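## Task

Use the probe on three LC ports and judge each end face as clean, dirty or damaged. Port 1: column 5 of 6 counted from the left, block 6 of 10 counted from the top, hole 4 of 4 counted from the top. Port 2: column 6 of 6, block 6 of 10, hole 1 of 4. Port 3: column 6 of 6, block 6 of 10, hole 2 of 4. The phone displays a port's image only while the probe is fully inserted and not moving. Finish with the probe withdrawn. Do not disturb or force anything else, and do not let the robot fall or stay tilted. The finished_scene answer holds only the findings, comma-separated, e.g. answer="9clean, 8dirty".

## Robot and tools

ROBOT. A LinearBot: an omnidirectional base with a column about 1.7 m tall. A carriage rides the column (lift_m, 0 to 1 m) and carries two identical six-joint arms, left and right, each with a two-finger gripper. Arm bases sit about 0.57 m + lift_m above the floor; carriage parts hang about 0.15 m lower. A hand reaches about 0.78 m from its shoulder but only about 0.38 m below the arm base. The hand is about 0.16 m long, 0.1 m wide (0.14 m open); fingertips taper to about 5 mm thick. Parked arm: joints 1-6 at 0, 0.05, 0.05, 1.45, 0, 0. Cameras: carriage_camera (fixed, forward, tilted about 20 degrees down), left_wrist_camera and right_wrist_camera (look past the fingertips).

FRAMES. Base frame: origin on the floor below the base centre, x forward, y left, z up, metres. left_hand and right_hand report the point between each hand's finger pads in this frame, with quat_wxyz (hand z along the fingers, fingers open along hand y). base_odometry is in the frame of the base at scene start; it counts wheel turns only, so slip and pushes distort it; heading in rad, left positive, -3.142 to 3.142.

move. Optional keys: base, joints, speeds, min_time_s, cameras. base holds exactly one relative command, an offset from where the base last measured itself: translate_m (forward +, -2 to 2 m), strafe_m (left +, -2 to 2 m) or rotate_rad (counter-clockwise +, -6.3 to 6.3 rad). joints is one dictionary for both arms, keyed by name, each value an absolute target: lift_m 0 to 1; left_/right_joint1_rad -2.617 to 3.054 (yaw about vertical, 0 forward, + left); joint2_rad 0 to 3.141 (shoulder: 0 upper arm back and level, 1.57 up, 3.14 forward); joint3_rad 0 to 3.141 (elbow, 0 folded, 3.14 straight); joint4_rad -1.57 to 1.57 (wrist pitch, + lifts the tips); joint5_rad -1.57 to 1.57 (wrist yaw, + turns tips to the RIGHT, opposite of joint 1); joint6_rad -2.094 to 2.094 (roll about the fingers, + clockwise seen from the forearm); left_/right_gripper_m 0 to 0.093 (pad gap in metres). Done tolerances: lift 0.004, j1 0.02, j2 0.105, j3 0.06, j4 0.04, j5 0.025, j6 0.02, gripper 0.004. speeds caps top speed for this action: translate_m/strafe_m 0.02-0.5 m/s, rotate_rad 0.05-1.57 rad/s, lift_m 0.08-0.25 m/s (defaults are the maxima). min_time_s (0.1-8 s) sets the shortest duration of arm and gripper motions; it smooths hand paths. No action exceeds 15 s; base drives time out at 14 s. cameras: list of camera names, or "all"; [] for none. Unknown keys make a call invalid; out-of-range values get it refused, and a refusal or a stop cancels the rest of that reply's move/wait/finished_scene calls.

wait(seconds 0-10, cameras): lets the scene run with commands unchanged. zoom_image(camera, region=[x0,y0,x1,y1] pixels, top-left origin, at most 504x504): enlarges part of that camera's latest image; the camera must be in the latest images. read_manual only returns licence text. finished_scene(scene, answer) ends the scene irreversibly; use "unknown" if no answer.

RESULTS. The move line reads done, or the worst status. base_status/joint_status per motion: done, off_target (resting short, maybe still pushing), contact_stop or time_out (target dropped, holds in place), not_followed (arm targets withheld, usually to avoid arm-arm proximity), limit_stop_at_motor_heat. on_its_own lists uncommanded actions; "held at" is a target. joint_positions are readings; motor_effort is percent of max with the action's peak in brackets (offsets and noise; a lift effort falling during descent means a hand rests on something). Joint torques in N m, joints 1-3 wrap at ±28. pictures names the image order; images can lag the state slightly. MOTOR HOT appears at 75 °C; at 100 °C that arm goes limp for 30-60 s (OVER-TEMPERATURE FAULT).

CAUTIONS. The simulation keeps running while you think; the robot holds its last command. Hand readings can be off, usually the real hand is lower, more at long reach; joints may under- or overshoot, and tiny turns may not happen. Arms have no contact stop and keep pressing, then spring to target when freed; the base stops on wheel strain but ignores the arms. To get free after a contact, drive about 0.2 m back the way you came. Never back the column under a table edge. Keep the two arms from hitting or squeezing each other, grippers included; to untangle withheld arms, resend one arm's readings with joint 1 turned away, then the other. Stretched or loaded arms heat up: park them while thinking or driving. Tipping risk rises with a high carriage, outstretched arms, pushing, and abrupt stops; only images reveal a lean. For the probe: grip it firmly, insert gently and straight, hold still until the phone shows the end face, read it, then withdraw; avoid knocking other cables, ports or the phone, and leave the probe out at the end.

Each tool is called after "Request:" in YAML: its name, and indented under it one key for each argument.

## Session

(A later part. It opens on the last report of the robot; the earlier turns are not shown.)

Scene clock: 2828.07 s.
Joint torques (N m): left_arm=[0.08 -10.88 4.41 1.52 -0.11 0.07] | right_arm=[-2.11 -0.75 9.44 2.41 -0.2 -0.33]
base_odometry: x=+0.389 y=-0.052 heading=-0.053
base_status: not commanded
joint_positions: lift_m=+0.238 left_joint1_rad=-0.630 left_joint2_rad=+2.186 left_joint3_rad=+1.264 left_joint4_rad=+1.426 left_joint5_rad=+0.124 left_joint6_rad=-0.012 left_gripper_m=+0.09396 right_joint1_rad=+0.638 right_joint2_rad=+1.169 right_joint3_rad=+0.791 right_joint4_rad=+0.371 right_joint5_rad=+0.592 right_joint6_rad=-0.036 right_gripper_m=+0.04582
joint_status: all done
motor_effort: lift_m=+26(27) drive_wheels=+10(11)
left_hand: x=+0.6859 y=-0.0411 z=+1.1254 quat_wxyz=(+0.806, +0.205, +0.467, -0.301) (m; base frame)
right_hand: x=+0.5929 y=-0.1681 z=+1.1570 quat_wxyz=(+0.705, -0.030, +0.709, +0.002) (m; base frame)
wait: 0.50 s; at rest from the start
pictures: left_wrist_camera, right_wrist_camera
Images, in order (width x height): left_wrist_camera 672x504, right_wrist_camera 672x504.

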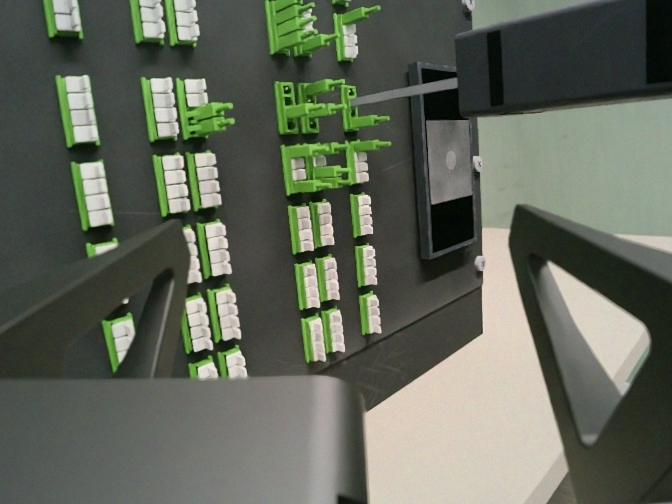

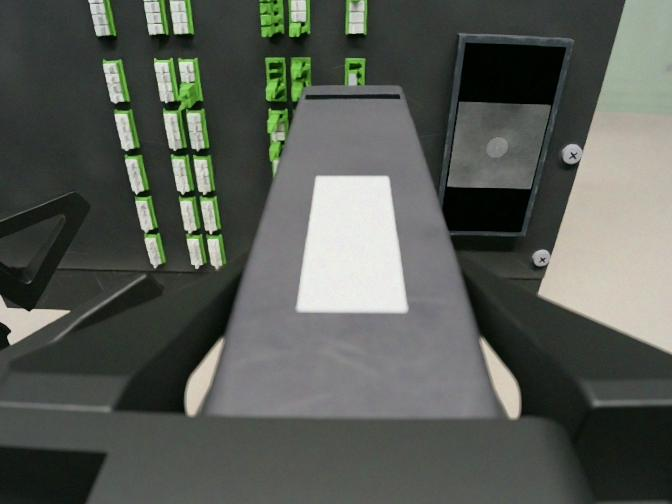

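Request:
move:
  base: {"translate_m": -0.034}
  speeds: {"translate_m":0.02}
  cameras: []

Request:
wait:
  seconds: 0.5
  cameras: ["right_wrist_camera","left_wrist_camera"]

Request:
zoom_image:
  camera: "right_wrist_camera"
  region: [290, 40, 410, 130]

Request:
zoom_image:
  camera: "left_wrist_camera"
  region: [280, 70, 360, 150]

Scene clock: 2839.13 s.
Joint torques (N m): left_arm=[0.14 -11.02 4.4 1.55 -0.15 0.05] | right_arm=[4.15 -10.77 6.61 1.46 0.67 -0.31]
move: done
base_odometry: x=+0.355 y=-0.050 heading=-0.051
base_status: done
joint_positions: lift_m=+0.238 left_joint1_rad=-0.630 left_joint2_rad=+2.186 left_joint3_rad=+1.264 left_joint4_rad=+1.426 left_joint5_rad=+0.124 left_joint6_rad=-0.012 left_gripper_m=+0.09396 right_joint1_rad=+0.563 right_joint2_rad=+1.267 right_joint3_rad=+0.822 right_joint4_rad=+0.466 right_joint5_rad=+0.513 right_joint6_rad=-0.035 right_gripper_m=+0.04578
joint_status: not commanded
motor_effort: lift_m=+26(26) drive_wheels=-18(20)
left_hand: x=+0.6859 y=-0.0411 z=+1.1254 quat_wxyz=(+0.806, +0.205, +0.467, -0.301) (m; base frame)
right_hand: x=+0.6212 y=-0.1708 z=+1.1557 quat_wxyz=(+0.714, -0.026, +0.700, +0.009) (m; base frame)
pictures: none
No camera images: "cameras" was empty.

Scene clock: 2839.63 s.
Joint torques (N m): left_arm=[0.05 -11.02 4.38 1.51 -0.11 0.11] | right_arm=[4.04 -10.8 6.39 1.44 0.69 -0.32]
base_odometry: x=+0.355 y=-0.050 heading=-0.051
base_status: done
joint_positions: lift_m=+0.238 left_joint1_rad=-0.630 left_joint2_rad=+2.186 left_joint3_rad=+1.264 left_joint4_rad=+1.426 left_joint5_rad=+0.124 left_joint6_rad=-0.012 left_gripper_m=+0.09396 right_joint1_rad=+0.563 right_joint2_rad=+1.267 right_joint3_rad=+0.822 right_joint4_rad=+0.466 right_joint5_rad=+0.513 right_joint6_rad=-0.035 right_gripper_m=+0.04578
joint_status: not commanded
motor_effort: lift_m=+26(26) drive_wheels=-18(20)
left_hand: x=+0.6859 y=-0.0411 z=+1.1254 quat_wxyz=(+0.806, +0.205, +0.467, -0.301) (m; base frame)
right_hand: x=+0.6212 y=-0.1708 z=+1.1557 quat_wxyz=(+0.714, -0.026, +0.700, +0.009) (m; base frame)
wait: 0.50 s; at rest by 0.27 s
pictures: left_wrist_camera, right_wrist_camera
Images, in order (width x height): left_wrist_camera 672x504, right_wrist_camera 672x504.

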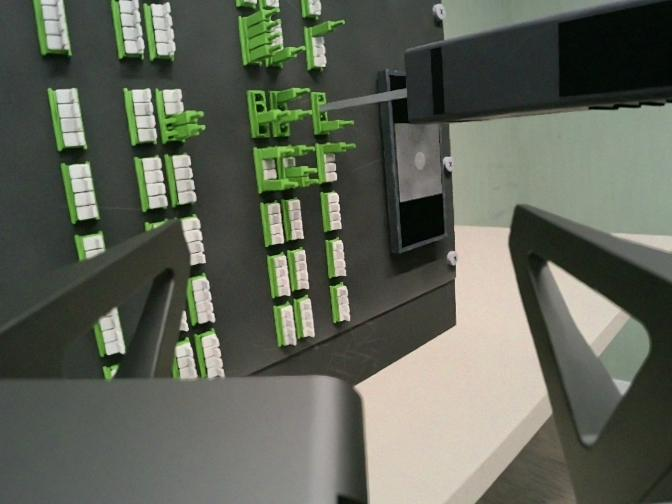

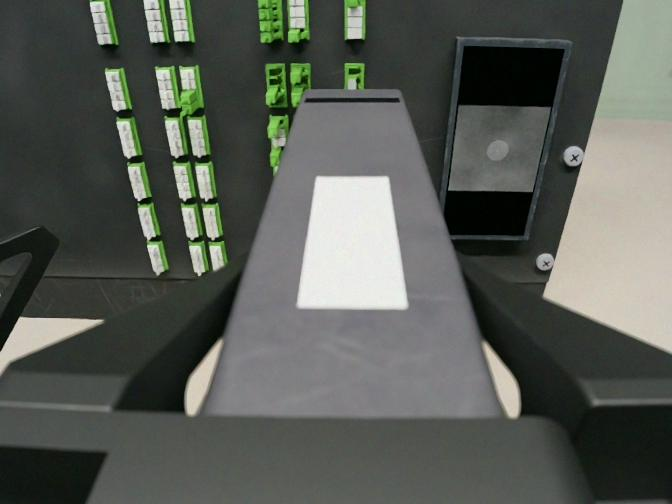

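Scaled by 4.200 from the camera's 672x504 image, which has a finer 960x720 frame.

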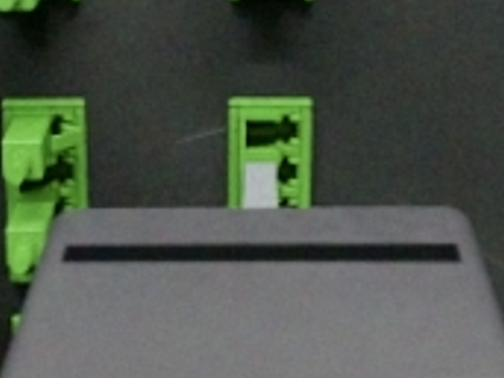

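Scaled by 6.300 from the camera's 672x504 image, which has a finer 960x720 frame.

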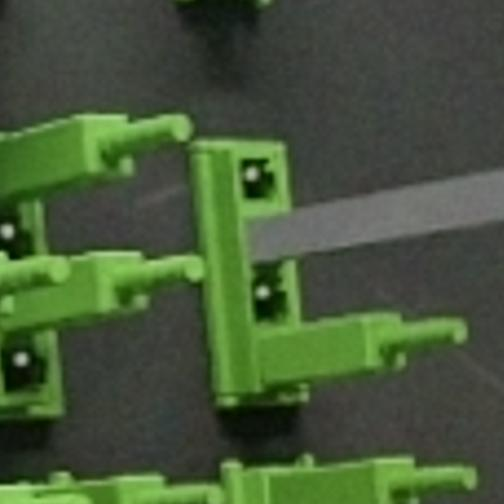

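Request:
move:
  base: {"translate_m": 0.012}
  speeds: {"translate_m":0.02}
  cameras: []

Request:
wait:
  seconds: 0.5
  cameras: ["right_wrist_camera","left_wrist_camera"]

Request:
zoom_image:
  camera: "right_wrist_camera"
  region: [290, 40, 410, 130]

Scene clock: 2853.73 s.
Joint torques (N m): left_arm=[0.17 -10.96 4.29 1.5 -0.13 0.07] | right_arm=[1.22 -7.76 7.09 1.81 0.17 -0.32]
move: done
base_odometry: x=+0.367 y=-0.051 heading=-0.053
base_status: done
joint_positions: lift_m=+0.238 left_joint1_rad=-0.630 left_joint2_rad=+2.186 left_joint3_rad=+1.264 left_joint4_rad=+1.427 left_joint5_rad=+0.124 left_joint6_rad=-0.012 left_gripper_m=+0.09396 right_joint1_rad=+0.597 right_joint2_rad=+1.238 right_joint3_rad=+0.815 right_joint4_rad=+0.433 right_joint5_rad=+0.552 right_joint6_rad=-0.035 right_gripper_m=+0.04578
joint_status: not commanded
on_its_own: right_joint1_rad moved +0.034 to your old target +0.610
motor_effort: lift_m=+26(26) drive_wheels=-10(13)
left_hand: x=+0.6859 y=-0.0411 z=+1.1255 quat_wxyz=(+0.806, +0.205, +0.467, -0.301) (m; base frame)
right_hand: x=+0.6113 y=-0.1678 z=+1.1562 quat_wxyz=(+0.710, -0.026, +0.704, +0.005) (m; base frame)
pictures: none
No camera images: "cameras" was empty.

Scene clock: 2854.23 s.
Joint torques (N m): left_arm=[0.03 -10.84 4.38 1.53 -0.14 0.11] | right_arm=[1.31 -7.64 7.17 1.79 0.24 -0.27]
base_odometry: x=+0.367 y=-0.051 heading=-0.053
base_status: done
joint_positions: lift_m=+0.238 left_joint1_rad=-0.630 left_joint2_rad=+2.186 left_joint3_rad=+1.264 left_joint4_rad=+1.427 left_joint5_rad=+0.124 left_joint6_rad=-0.012 left_gripper_m=+0.09396 right_joint1_rad=+0.597 right_joint2_rad=+1.238 right_joint3_rad=+0.815 right_joint4_rad=+0.433 right_joint5_rad=+0.552 right_joint6_rad=-0.035 right_gripper_m=+0.04578
joint_status: not commanded
motor_effort: lift_m=+26(26) drive_wheels=-10(13)
left_hand: x=+0.6859 y=-0.0411 z=+1.1255 quat_wxyz=(+0.806, +0.205, +0.467, -0.301) (m; base frame)
right_hand: x=+0.6113 y=-0.1678 z=+1.1562 quat_wxyz=(+0.710, -0.026, +0.704, +0.005) (m; base frame)
wait: 0.50 s; at rest by 0.27 s
pictures: left_wrist_camera, right_wrist_camera
Images, in order (width x height): left_wrist_camera 672x504, right_wrist_camera 672x504.

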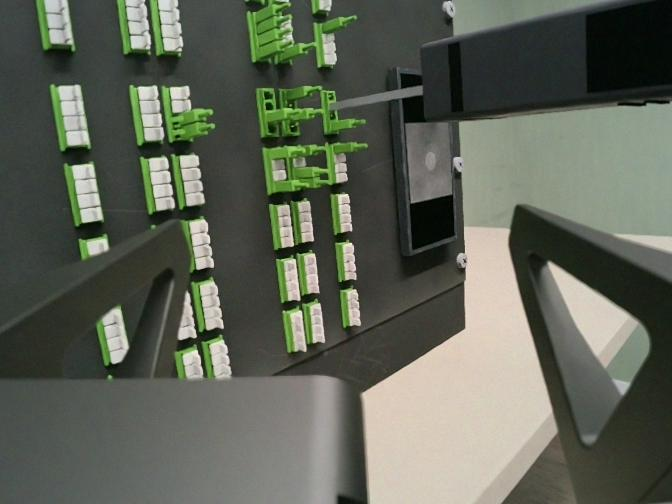

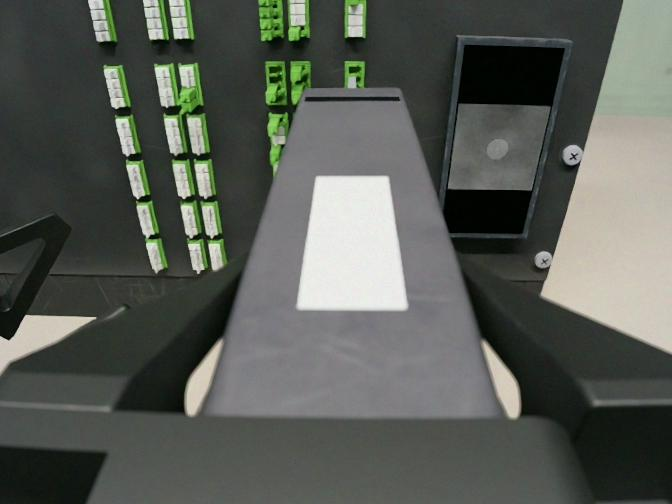

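Scaled by 4.200 from the camera's 672x504 image, which has a finer 960x720 frame.

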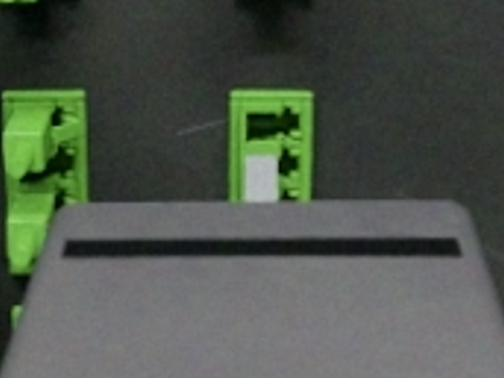

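Request:
move:
  joints: {"right_joint4_rad":0.40,"lift_m":0.2430}
  min_time_s: 1
  speeds: {"lift_m":0.08}
  cameras: []

Request:
wait:
  seconds: 0.4
  cameras: ["right_wrist_camera"]

Request:
zoom_image:
  camera: "right_wrist_camera"
  region: [290, 40, 410, 130]

Scene clock: 2862.30 s.
Joint torques (N m): left_arm=[0.1 -11.02 4.42 1.52 -0.13 0.08] | right_arm=[1.31 -7.8 7.58 1.7 0.21 -0.36]
move: done
base_odometry: x=+0.367 y=-0.051 heading=-0.053
base_status: not commanded
joint_positions: lift_m=+0.243 left_joint1_rad=-0.630 left_joint2_rad=+2.187 left_joint3_rad=+1.264 left_joint4_rad=+1.429 left_joint5_rad=+0.124 left_joint6_rad=-0.012 left_gripper_m=+0.09396 right_joint1_rad=+0.597 right_joint2_rad=+1.238 right_joint3_rad=+0.813 right_joint4_rad=+0.421 right_joint5_rad=+0.552 right_joint6_rad=-0.035 right_gripper_m=+0.04578
joint_status: all done
motor_effort: lift_m=+28(32) drive_wheels=-10(10)
left_hand: x=+0.6858 y=-0.0410 z=+1.1305 quat_wxyz=(+0.806, +0.205, +0.466, -0.301) (m; base frame)
right_hand: x=+0.6112 y=-0.1679 z=+1.1577 quat_wxyz=(+0.706, -0.029, +0.708, +0.002) (m; base frame)
pictures: none
No camera images: "cameras" was empty.

Scene clock: 2862.70 s.
Joint torques (N m): left_arm=[-0.06 -10.99 4.37 1.5 -0.1 0.1] | right_arm=[1.28 -7.77 7.49 1.73 0.17 -0.32]
base_odometry: x=+0.367 y=-0.051 heading=-0.053
base_status: not commanded
joint_positions: lift_m=+0.243 left_joint1_rad=-0.630 left_joint2_rad=+2.187 left_joint3_rad=+1.264 left_joint4_rad=+1.429 left_joint5_rad=+0.124 left_joint6_rad=-0.012 left_gripper_m=+0.09396 right_joint1_rad=+0.597 right_joint2_rad=+1.238 right_joint3_rad=+0.813 right_joint4_rad=+0.421 right_joint5_rad=+0.552 right_joint6_rad=-0.035 right_gripper_m=+0.04578
joint_status: all done
motor_effort: lift_m=+28(32) drive_wheels=-10(10)
left_hand: x=+0.6858 y=-0.0410 z=+1.1305 quat_wxyz=(+0.806, +0.205, +0.466, -0.301) (m; base frame)
right_hand: x=+0.6112 y=-0.1679 z=+1.1577 quat_wxyz=(+0.706, -0.029, +0.708, +0.002) (m; base frame)
wait: 0.40 s; at rest by 0.27 s
pictures: right_wrist_camera
Images, in order (width x height): right_wrist_camera 672x504.

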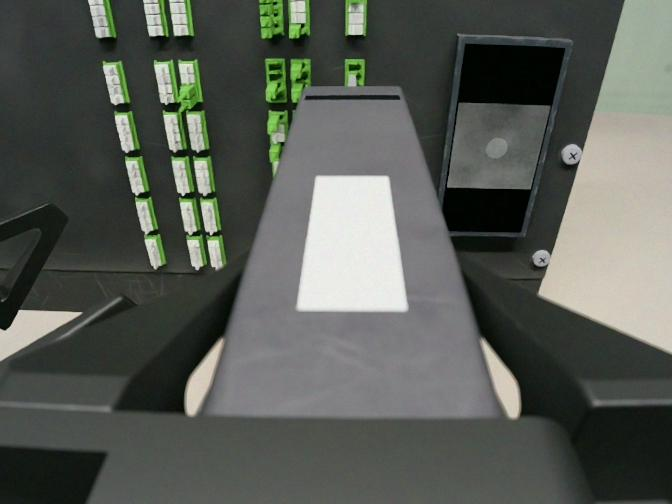

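Scaled by 4.200 from the camera's 672x504 image, which has a finer 960x720 frame.

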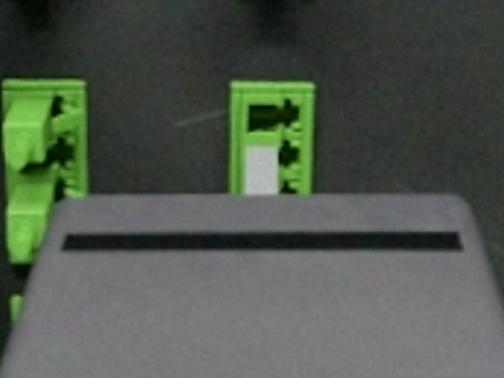

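Request:
move:
  base: {"translate_m": -0.006}
  joints: {"right_joint4_rad":0.395}
  speeds: {"translate_m":0.02}
  cameras: []

Request:
wait:
  seconds: 0.4
  cameras: ["right_wrist_camera"]

Request:
zoom_image:
  camera: "right_wrist_camera"
  region: [290, 40, 410, 130]

Scene clock: 2873.93 s.
Joint torques (N m): left_arm=[0.06 -10.99 4.33 1.5 -0.13 0.1] | right_arm=[1.09 -7.28 7.56 1.74 0.12 -0.3]
move: done
base_odometry: x=+0.361 y=-0.051 heading=-0.052
base_status: done
joint_positions: lift_m=+0.243 left_joint1_rad=-0.630 left_joint2_rad=+2.187 left_joint3_rad=+1.264 left_joint4_rad=+1.428 left_joint5_rad=+0.124 left_joint6_rad=-0.012 left_gripper_m=+0.09396 right_joint1_rad=+0.601 right_joint2_rad=+1.236 right_joint3_rad=+0.813 right_joint4_rad=+0.414 right_joint5_rad=+0.560 right_joint6_rad=-0.035 right_gripper_m=+0.04578
joint_status: all done
motor_effort: lift_m=+28(28) drive_wheels=-2(14)
left_hand: x=+0.6861 y=-0.0409 z=+1.1302 quat_wxyz=(+0.806, +0.205, +0.467, -0.301) (m; base frame)
right_hand: x=+0.6103 y=-0.1679 z=+1.1571 quat_wxyz=(+0.705, -0.029, +0.709, +0.000) (m; base frame)
pictures: none
No camera images: "cameras" was empty.

Scene clock: 2874.33 s.
Joint torques (N m): left_arm=[0.16 -11 4.4 1.55 -0.13 0.05] | right_arm=[0.98 -7.49 7.39 1.75 0.13 -0.33]
base_odometry: x=+0.361 y=-0.051 heading=-0.052
base_status: done
joint_positions: lift_m=+0.243 left_joint1_rad=-0.630 left_joint2_rad=+2.187 left_joint3_rad=+1.264 left_joint4_rad=+1.428 left_joint5_rad=+0.124 left_joint6_rad=-0.012 left_gripper_m=+0.09396 right_joint1_rad=+0.601 right_joint2_rad=+1.236 right_joint3_rad=+0.813 right_joint4_rad=+0.414 right_joint5_rad=+0.560 right_joint6_rad=-0.035 right_gripper_m=+0.04578
joint_status: all done
motor_effort: lift_m=+28(28) drive_wheels=-2(14)
left_hand: x=+0.6861 y=-0.0409 z=+1.1302 quat_wxyz=(+0.806, +0.205, +0.467, -0.301) (m; base frame)
right_hand: x=+0.6103 y=-0.1679 z=+1.1571 quat_wxyz=(+0.705, -0.029, +0.709, +0.000) (m; base frame)
wait: 0.40 s; at rest by 0.27 s
pictures: right_wrist_camera
Images, in order (width x height): right_wrist_camera 672x504.

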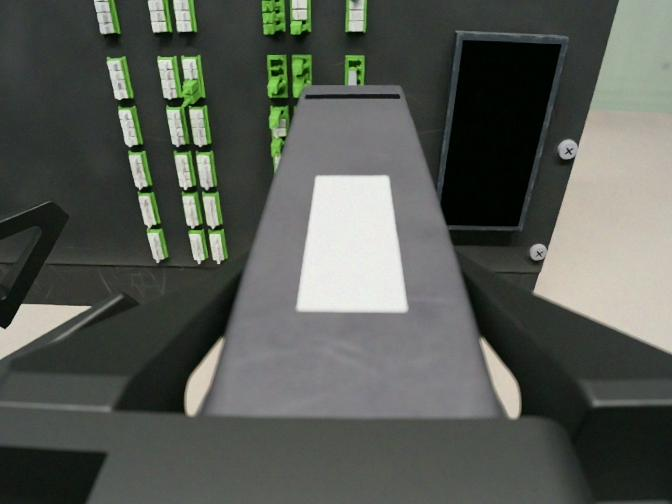

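Scaled by 4.200 from the camera's 672x504 image, which has a finer 960x720 frame.

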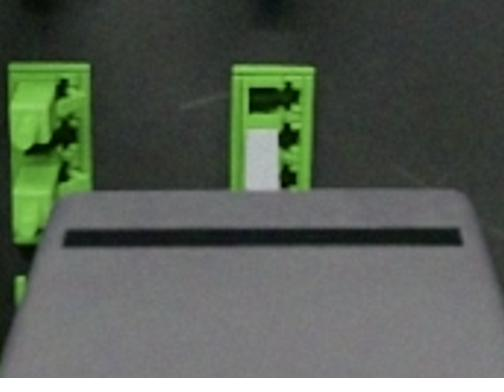

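Request:
move:
  base: {"translate_m": -0.012}
  speeds: {"translate_m":0.02}
  cameras: []

Request:
wait:
  seconds: 0.5
  cameras: ["right_wrist_camera","left_wrist_camera"]

Request:
zoom_image:
  camera: "right_wrist_camera"
  region: [290, 40, 410, 130]

Request:
zoom_image:
  camera: "left_wrist_camera"
  region: [290, 70, 450, 190]

Scene clock: 2884.33 s.
Joint torques (N m): left_arm=[0.14 -11.08 4.36 1.53 -0.12 0.07] | right_arm=[1.09 -7.05 7.73 1.92 0.13 -0.3]
move: done
base_odometry: x=+0.350 y=-0.050 heading=-0.051
base_status: done
joint_positions: lift_m=+0.243 left_joint1_rad=-0.630 left_joint2_rad=+2.187 left_joint3_rad=+1.264 left_joint4_rad=+1.428 left_joint5_rad=+0.124 left_joint6_rad=-0.012 left_gripper_m=+0.09396 right_joint1_rad=+0.601 right_joint2_rad=+1.231 right_joint3_rad=+0.808 right_joint4_rad=+0.398 right_joint5_rad=+0.563 right_joint6_rad=-0.035 right_gripper_m=+0.04578
joint_status: not commanded
motor_effort: lift_m=+28(28) drive_wheels=-7(13)
left_hand: x=+0.6862 y=-0.0408 z=+1.1302 quat_wxyz=(+0.806, +0.205, +0.467, -0.301) (m; base frame)
right_hand: x=+0.6093 y=-0.1692 z=+1.1530 quat_wxyz=(+0.700, -0.031, +0.714, -0.004) (m; base frame)
pictures: none
No camera images: "cameras" was empty.

Scene clock: 2884.83 s.
Joint torques (N m): left_arm=[0.12 -11.02 4.23 1.5 -0.11 0.06] | right_arm=[0.94 -6.94 7.72 1.91 0.12 -0.32]
base_odometry: x=+0.350 y=-0.050 heading=-0.051
base_status: done
joint_positions: lift_m=+0.243 left_joint1_rad=-0.630 left_joint2_rad=+2.187 left_joint3_rad=+1.264 left_joint4_rad=+1.428 left_joint5_rad=+0.124 left_joint6_rad=-0.012 left_gripper_m=+0.09396 right_joint1_rad=+0.601 right_joint2_rad=+1.231 right_joint3_rad=+0.808 right_joint4_rad=+0.398 right_joint5_rad=+0.563 right_joint6_rad=-0.035 right_gripper_m=+0.04578
joint_status: not commanded
motor_effort: lift_m=+28(28) drive_wheels=-8(13)
left_hand: x=+0.6862 y=-0.0408 z=+1.1302 quat_wxyz=(+0.806, +0.205, +0.467, -0.301) (m; base frame)
right_hand: x=+0.6093 y=-0.1692 z=+1.1530 quat_wxyz=(+0.700, -0.031, +0.714, -0.004) (m; base frame)
wait: 0.50 s; at rest by 0.27 s
pictures: left_wrist_camera, right_wrist_camera
Images, in order (width x height): left_wrist_camera 672x504, right_wrist_camera 672x504.

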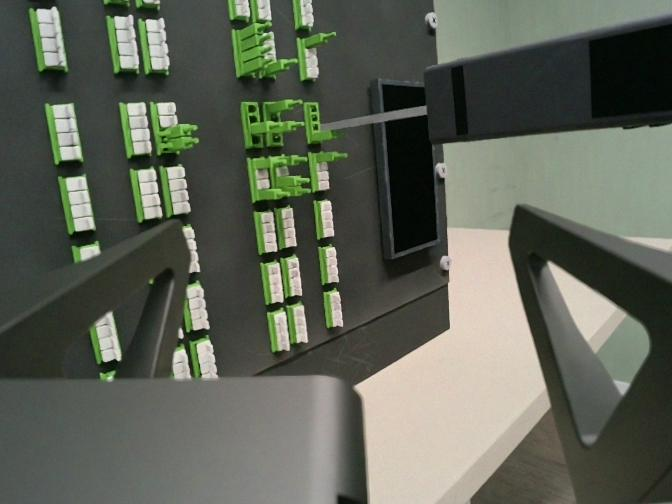

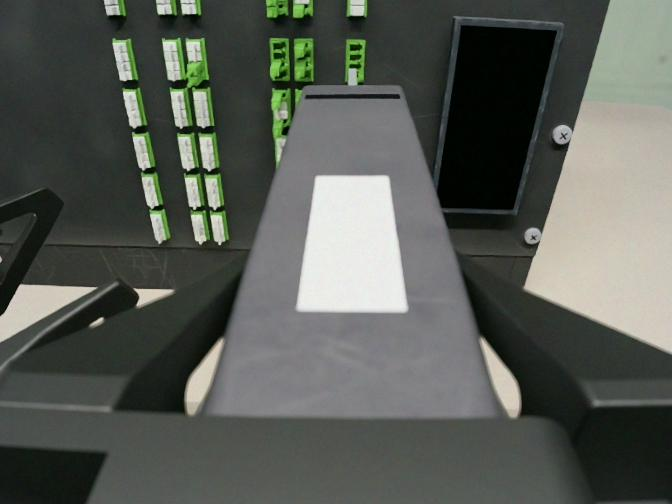

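Scaled by 4.200 from the camera's 672x504 image, which has a finer 960x720 frame.

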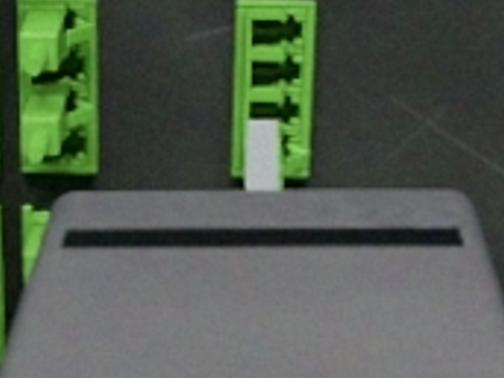

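Scaled by 3.150 from the camera's 672x504 image, which has a finer 960x720 frame.

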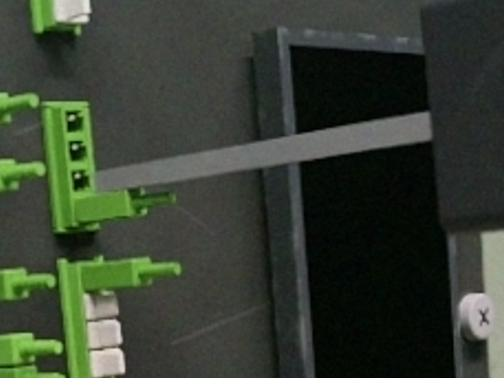

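Request:
move:
  base: {"translate_m": -0.06}
  speeds: {"translate_m": 0.04}

Scene clock: 2920.57 s.
Joint torques (N m): left_arm=[0.02 -11.06 4.34 1.52 -0.14 0.05] | right_arm=[0.91 -7.12 8.54 2.39 0.13 -0.28]
move: done
base_odometry: x=+0.290 y=-0.047 heading=-0.052
base_status: done
joint_positions: lift_m=+0.243 left_joint1_rad=-0.629 left_joint2_rad=+2.187 left_joint3_rad=+1.264 left_joint4_rad=+1.427 left_joint5_rad=+0.124 left_joint6_rad=-0.012 left_gripper_m=+0.09396 right_joint1_rad=+0.603 right_joint2_rad=+1.231 right_joint3_rad=+0.801 right_joint4_rad=+0.354 right_joint5_rad=+0.563 right_joint6_rad=-0.035 right_gripper_m=+0.04578
joint_status: not commanded
motor_effort: lift_m=+28(28) drive_wheels=-1(14)
left_hand: x=+0.6866 y=-0.0404 z=+1.1302 quat_wxyz=(+0.806, +0.205, +0.467, -0.301) (m; base frame)
right_hand: x=+0.6082 y=-0.1691 z=+1.1400 quat_wxyz=(+0.684, -0.042, +0.728, -0.013) (m; base frame)
pictures: carriage_camera, left_wrist_camera, right_wrist_camera
Images, in order (width x height): carriage_camera 672x504, left_wrist_camera 672x504, right_wrist_camera 672x504.

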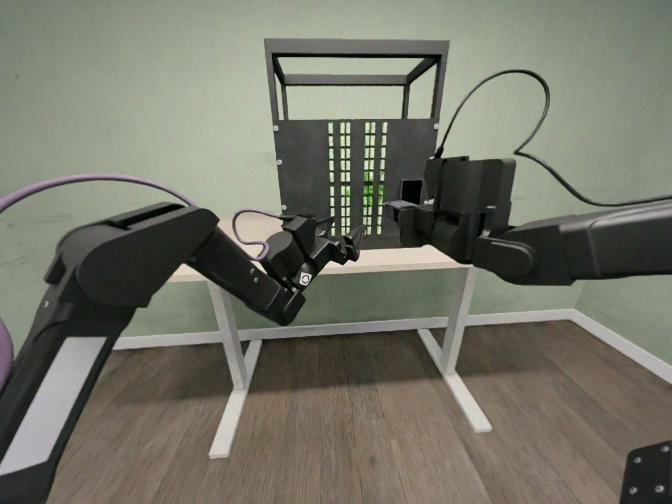

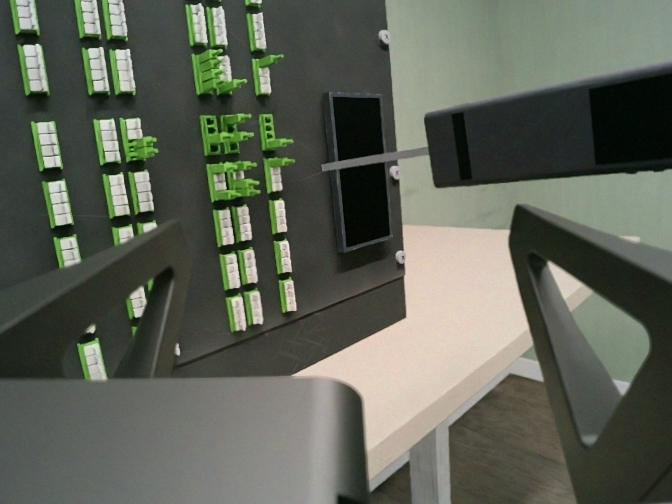

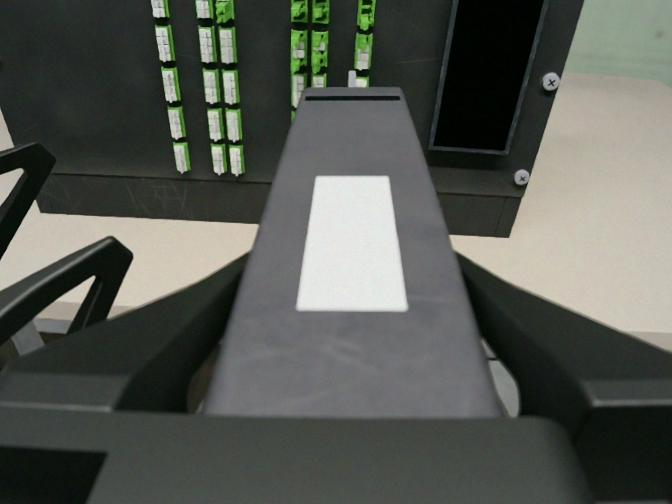

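Request:
move:
  joints: {"right_joint4_rad": 0.44, "lift_m": 0.252}
  min_time_s: 2
  speeds: {"lift_m": 0.08}

Request:
zoom_image:
  camera: "right_wrist_camera"
  region: [290, 20, 410, 110]

Scene clock: 2927.47 s.
Joint torques (N m): left_arm=[-0.16 -11.08 4.27 1.45 -0.1 0.05] | right_arm=[0.9 -6.99 8.88 2.57 0.06 -0.31]
move: off_target
base_odometry: x=+0.290 y=-0.047 heading=-0.052
base_status: not commanded
joint_positions: lift_m=+0.252 left_joint1_rad=-0.629 left_joint2_rad=+2.188 left_joint3_rad=+1.264 left_joint4_rad=+1.429 left_joint5_rad=+0.124 left_joint6_rad=-0.012 left_gripper_m=+0.09396 right_joint1_rad=+0.603 right_joint2_rad=+1.230 right_joint3_rad=+0.797 right_joint4_rad=+0.382 right_joint5_rad=+0.564 right_joint6_rad=-0.035 right_gripper_m=+0.04578
joint_status: right_joint4_rad off_target (ended at +0.382, target +0.440); the others done
motor_effort: lift_m=+27(33) drive_wheels=-1(2)
left_hand: x=+0.6865 y=-0.0404 z=+1.1391 quat_wxyz=(+0.806, +0.205, +0.467, -0.301) (m; base frame)
right_hand: x=+0.6083 y=-0.1691 z=+1.1538 quat_wxyz=(+0.692, -0.037, +0.721, -0.008) (m; base frame)
pictures: carriage_camera, left_wrist_camera, right_wrist_camera
Images, in order (width x height): carriage_camera 672x504, left_wrist_camera 672x504, right_wrist_camera 672x504.

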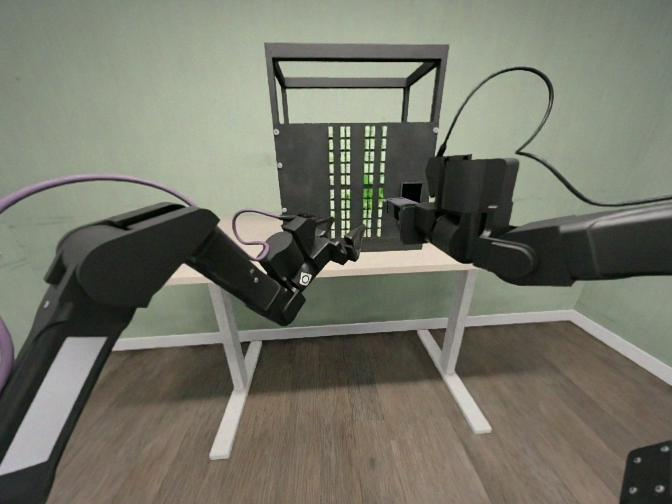

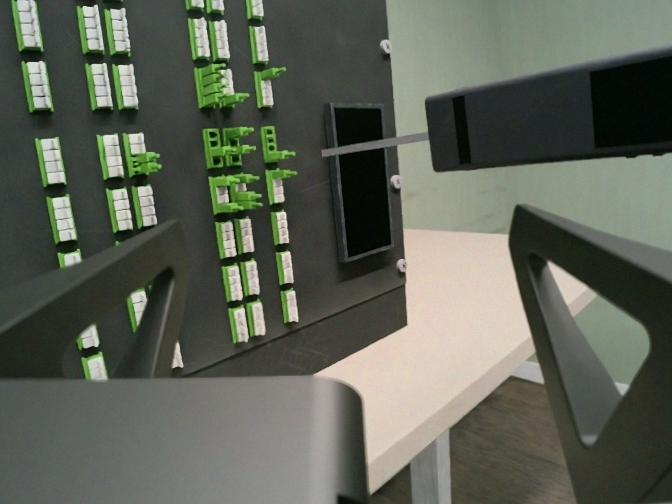

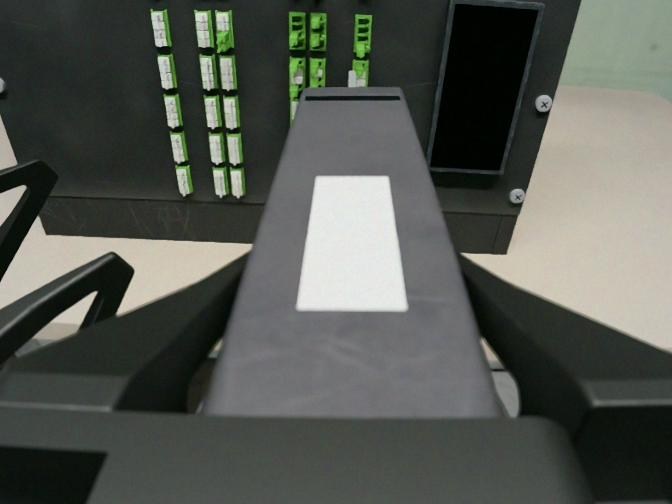

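Scaled by 4.200 from the camera's 672x504 image, which has a finer 960x720 frame.

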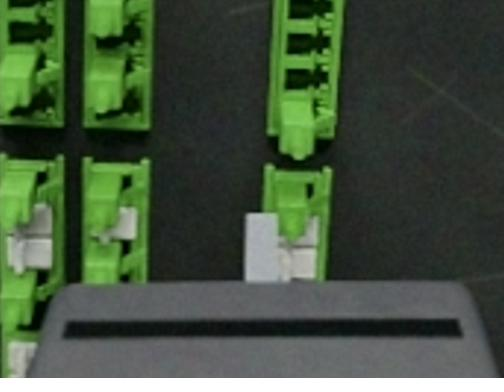

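Request:
move:
  joints: {"right_joint4_rad": 0.475, "lift_m": 0.2493}
  min_time_s: 2
  speeds: {"lift_m": 0.08}

Request:
zoom_image:
  camera: "right_wrist_camera"
  region: [290, 20, 410, 110]

Scene clock: 2938.77 s.
Joint torques (N m): left_arm=[0.02 -11.18 4.45 1.51 -0.11 0.09] | right_arm=[0.84 -6.89 8.95 2.52 0.1 -0.33]
move: off_target
base_odometry: x=+0.290 y=-0.047 heading=-0.052
base_status: not commanded
joint_positions: lift_m=+0.249 left_joint1_rad=-0.629 left_joint2_rad=+2.188 left_joint3_rad=+1.264 left_joint4_rad=+1.427 left_joint5_rad=+0.124 left_joint6_rad=-0.012 left_gripper_m=+0.09396 right_joint1_rad=+0.603 right_joint2_rad=+1.230 right_joint3_rad=+0.797 right_joint4_rad=+0.417 right_joint5_rad=+0.564 right_joint6_rad=-0.035 right_gripper_m=+0.04578
joint_status: right_joint4_rad off_target (ended at +0.417, target +0.475); the others done
motor_effort: lift_m=+26(27) drive_wheels=-1(2)
left_hand: x=+0.6868 y=-0.0405 z=+1.1356 quat_wxyz=(+0.805, +0.205, +0.468, -0.300) (m; base frame)
right_hand: x=+0.6085 y=-0.1690 z=+1.1590 quat_wxyz=(+0.702, -0.030, +0.711, -0.002) (m; base frame)
pictures: carriage_camera, left_wrist_camera, right_wrist_camera
Images, in order (width x height): carriage_camera 672x504, left_wrist_camera 672x504, right_wrist_camera 672x504.

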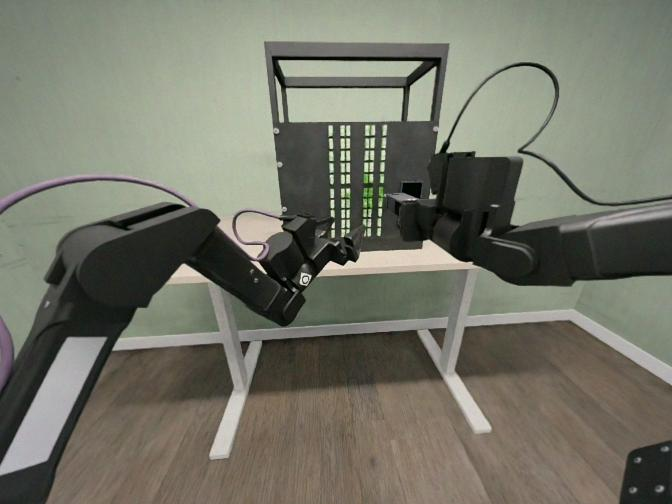

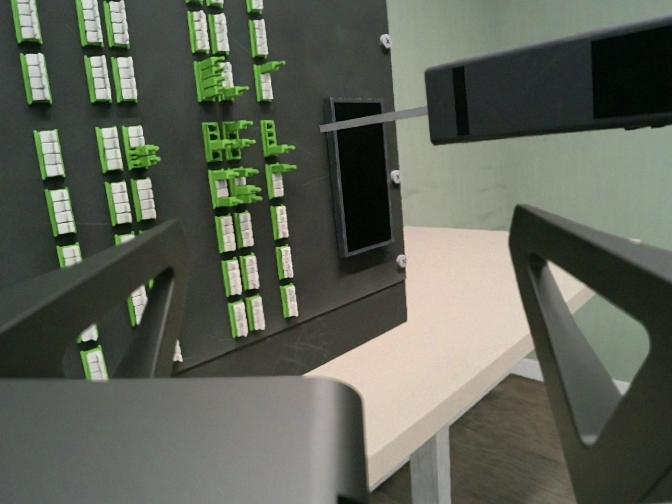

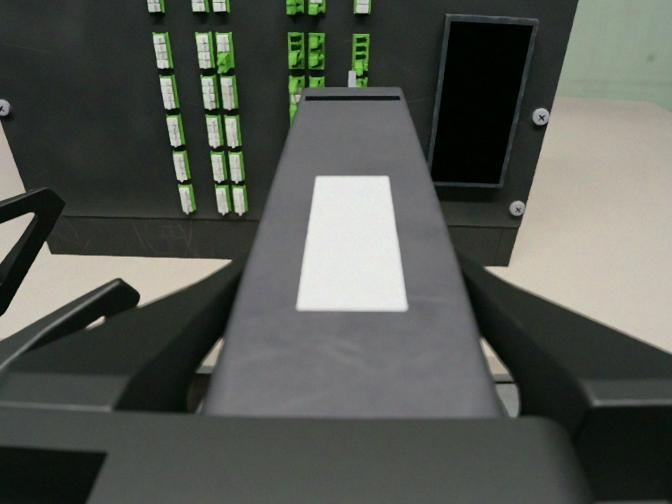

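Scaled by 4.200 from the camera's 672x504 image, which has a finer 960x720 frame.

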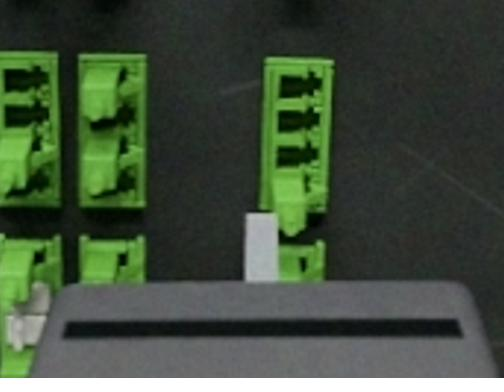

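Request:
move:
  joints: {"right_joint4_rad": 0.483, "lift_m": 0.2525}
  min_time_s: 1
  speeds: {"lift_m": 0.08}
  cameras: []

Request:
move:
  base: {"translate_m": 0.045}
  speeds: {"translate_m": 0.03}
  cameras: []

Request:
wait:
  seconds: 0.5
  cameras: ["left_wrist_camera","right_wrist_camera"]

Request:
zoom_image:
  camera: "right_wrist_camera"
  region: [290, 40, 410, 130]

Request:
zoom_image:
  camera: "left_wrist_camera"
  region: [250, 90, 340, 160]

Scene clock: 2954.53 s.
Joint torques (N m): left_arm=[0.1 -11.23 4.59 1.51 -0.15 0.06] | right_arm=[0.75 -7.05 8.88 2.53 0.06 -0.3]
move: off_target
base_odometry: x=+0.290 y=-0.047 heading=-0.052
base_status: not commanded
joint_positions: lift_m=+0.252 left_joint1_rad=-0.629 left_joint2_rad=+2.188 left_joint3_rad=+1.264 left_joint4_rad=+1.429 left_joint5_rad=+0.124 left_joint6_rad=-0.012 left_gripper_m=+0.09396 right_joint1_rad=+0.603 right_joint2_rad=+1.230 right_joint3_rad=+0.797 right_joint4_rad=+0.426 right_joint5_rad=+0.564 right_joint6_rad=-0.036 right_gripper_m=+0.04578
joint_status: right_joint4_rad off_target (ended at +0.426, target +0.483); the others done
motor_effort: lift_m=+28(32) drive_wheels=-1(2)
left_hand: x=+0.6866 y=-0.0404 z=+1.1388 quat_wxyz=(+0.806, +0.205, +0.467, -0.300) (m; base frame)
right_hand: x=+0.6085 y=-0.1690 z=+1.1639 quat_wxyz=(+0.705, -0.028, +0.709, +0.000) (m; base frame)
pictures: none
No camera images: "cameras" was empty.

Scene clock: 2956.53 s.
Joint torques (N m): left_arm=[0.12 -11.26 4.37 1.5 -0.12 0.09] | right_arm=[0.91 -6.89 8.92 2.44 0.06 -0.32]
move: done
base_odometry: x=+0.334 y=-0.049 heading=-0.052
base_status: done
joint_positions: lift_m=+0.252 left_joint1_rad=-0.630 left_joint2_rad=+2.188 left_joint3_rad=+1.264 left_joint4_rad=+1.429 left_joint5_rad=+0.124 left_joint6_rad=-0.012 left_gripper_m=+0.09396 right_joint1_rad=+0.603 right_joint2_rad=+1.230 right_joint3_rad=+0.797 right_joint4_rad=+0.430 right_joint5_rad=+0.565 right_joint6_rad=-0.036 right_gripper_m=+0.04578
joint_status: not commanded
motor_effort: lift_m=+28(29) drive_wheels=+12(13)
left_hand: x=+0.6862 y=-0.0409 z=+1.1388 quat_wxyz=(+0.806, +0.205, +0.467, -0.301) (m; base frame)
right_hand: x=+0.6085 y=-0.1689 z=+1.1649 quat_wxyz=(+0.706, -0.027, +0.707, +0.001) (m; base frame)
pictures: none
No camera images: "cameras" was empty.

Scene clock: 2957.03 s.
Joint torques (N m): left_arm=[0.29 -11.22 4.49 1.52 -0.13 0.07] | right_arm=[0.87 -7.02 8.76 2.5 0.09 -0.31]
base_odometry: x=+0.334 y=-0.049 heading=-0.052
base_status: done
joint_positions: lift_m=+0.252 left_joint1_rad=-0.630 left_joint2_rad=+2.188 left_joint3_rad=+1.264 left_joint4_rad=+1.429 left_joint5_rad=+0.124 left_joint6_rad=-0.012 left_gripper_m=+0.09396 right_joint1_rad=+0.603 right_joint2_rad=+1.230 right_joint3_rad=+0.797 right_joint4_rad=+0.430 right_joint5_rad=+0.565 right_joint6_rad=-0.036 right_gripper_m=+0.04578
joint_status: not commanded
motor_effort: lift_m=+28(29) drive_wheels=+13(13)
left_hand: x=+0.6862 y=-0.0409 z=+1.1388 quat_wxyz=(+0.806, +0.205, +0.467, -0.301) (m; base frame)
right_hand: x=+0.6085 y=-0.1689 z=+1.1649 quat_wxyz=(+0.706, -0.027, +0.707, +0.001) (m; base frame)
wait: 0.50 s; at rest by 0.27 s
pictures: left_wrist_camera, right_wrist_camera
Images, in order (width x height): left_wrist_camera 672x504, right_wrist_camera 672x504.

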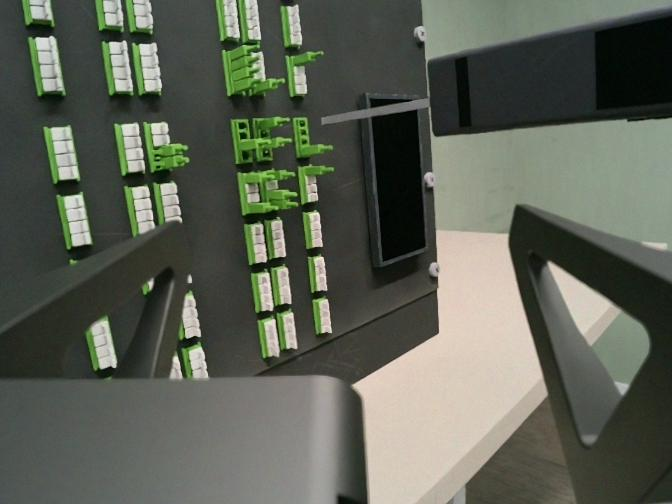

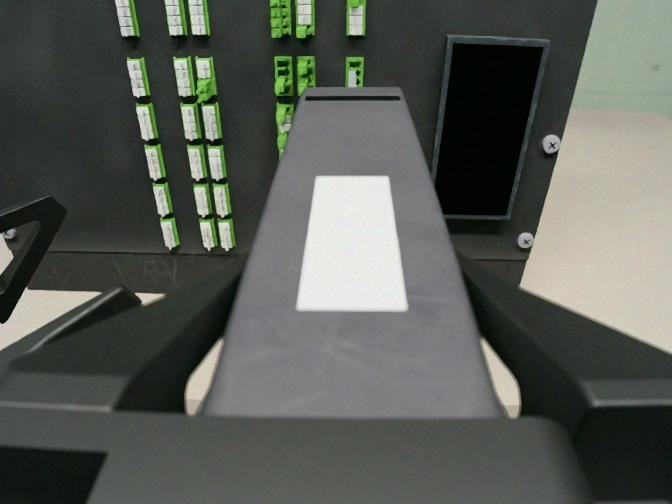

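Scaled by 4.200 from the camera's 672x504 image, which has a finer 960x720 frame.

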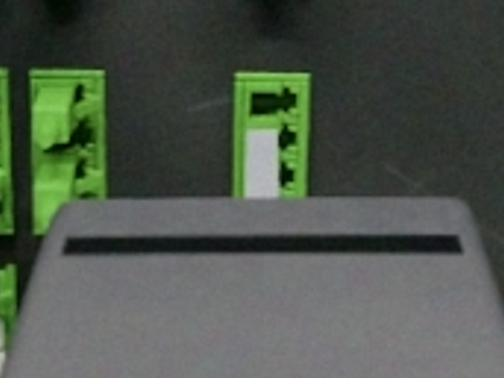

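Scaled by 5.600 from the camera's 672x504 image, which has a finer 960x720 frame.

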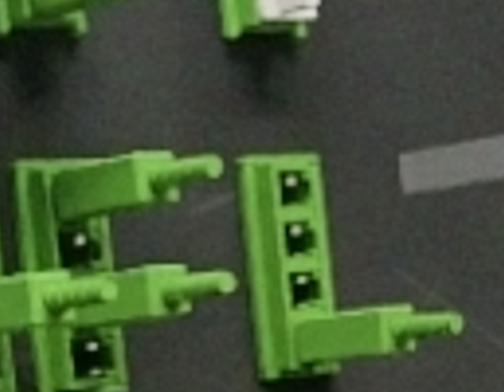

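Request:
move:
  base: {"translate_m": 0.017}
  speeds: {"translate_m": 0.02}
  cameras: []

Request:
wait:
  seconds: 0.5
  cameras: ["left_wrist_camera","right_wrist_camera"]

Request:
zoom_image:
  camera: "right_wrist_camera"
  region: [290, 40, 410, 130]

Request:
zoom_image:
  camera: "left_wrist_camera"
  region: [290, 90, 350, 135]

Scene clock: 2971.27 s.
Joint torques (N m): left_arm=[0.12 -11.19 4.53 1.51 -0.11 0.08] | right_arm=[0.83 -6.84 8.92 2.38 0.07 -0.33]
move: done
base_odometry: x=+0.351 y=-0.051 heading=-0.053
base_status: done
joint_positions: lift_m=+0.252 left_joint1_rad=-0.630 left_joint2_rad=+2.188 left_joint3_rad=+1.264 left_joint4_rad=+1.428 left_joint5_rad=+0.124 left_joint6_rad=-0.012 left_gripper_m=+0.09396 right_joint1_rad=+0.603 right_joint2_rad=+1.230 right_joint3_rad=+0.797 right_joint4_rad=+0.434 right_joint5_rad=+0.566 right_joint6_rad=-0.036 right_gripper_m=+0.04578
joint_status: not commanded
motor_effort: lift_m=+28(29) drive_wheels=+12(18)
left_hand: x=+0.6863 y=-0.0410 z=+1.1386 quat_wxyz=(+0.805, +0.205, +0.468, -0.301) (m; base frame)
right_hand: x=+0.6085 y=-0.1693 z=+1.1657 quat_wxyz=(+0.707, -0.025, +0.706, +0.001) (m; base frame)
pictures: none
No camera images: "cameras" was empty.

Scene clock: 2971.77 s.
Joint torques (N m): left_arm=[0.06 -11.22 4.53 1.52 -0.13 0.07] | right_arm=[0.83 -7.04 8.92 2.41 0.07 -0.27]
base_odometry: x=+0.351 y=-0.051 heading=-0.053
base_status: done
joint_positions: lift_m=+0.252 left_joint1_rad=-0.630 left_joint2_rad=+2.188 left_joint3_rad=+1.264 left_joint4_rad=+1.428 left_joint5_rad=+0.124 left_joint6_rad=-0.012 left_gripper_m=+0.09396 right_joint1_rad=+0.603 right_joint2_rad=+1.230 right_joint3_rad=+0.797 right_joint4_rad=+0.434 right_joint5_rad=+0.566 right_joint6_rad=-0.036 right_gripper_m=+0.04578
joint_status: not commanded
motor_effort: lift_m=+29(29) drive_wheels=+13(18)
left_hand: x=+0.6863 y=-0.0410 z=+1.1386 quat_wxyz=(+0.805, +0.205, +0.468, -0.301) (m; base frame)
right_hand: x=+0.6085 y=-0.1693 z=+1.1657 quat_wxyz=(+0.707, -0.025, +0.706, +0.001) (m; base frame)
wait: 0.50 s; at rest by 0.27 s
pictures: left_wrist_camera, right_wrist_camera
Images, in order (width x height): left_wrist_camera 672x504, right_wrist_camera 672x504.

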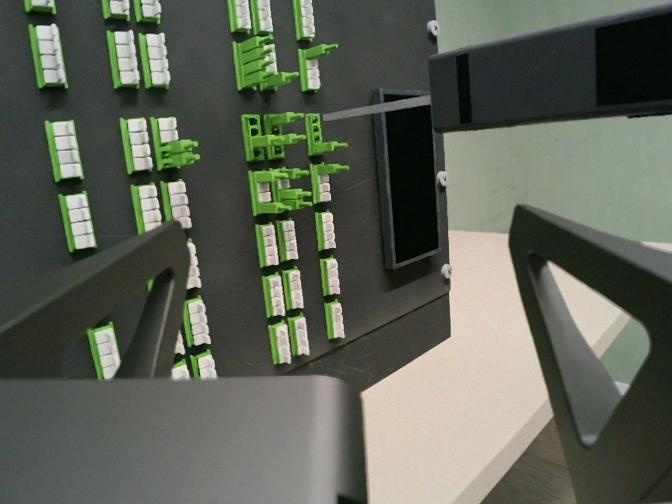

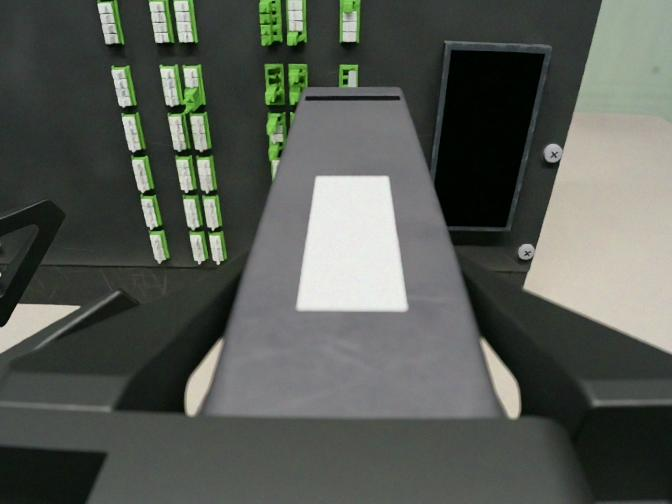

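Scaled by 4.200 from the camera's 672x504 image, which has a finer 960x720 frame.

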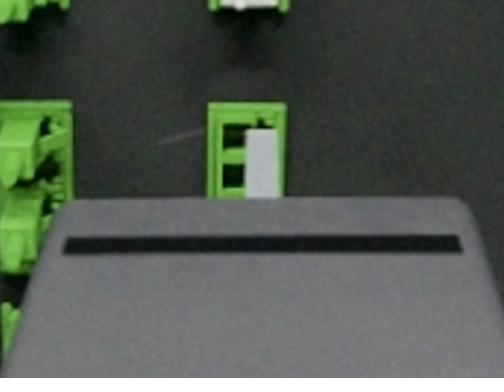

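Scaled by 8.400 from the camera's 672x504 image, which has a finer 960x720 frame.

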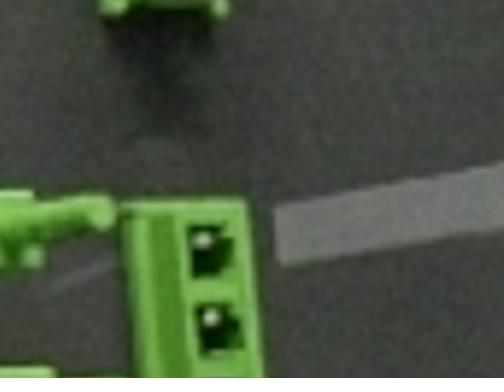

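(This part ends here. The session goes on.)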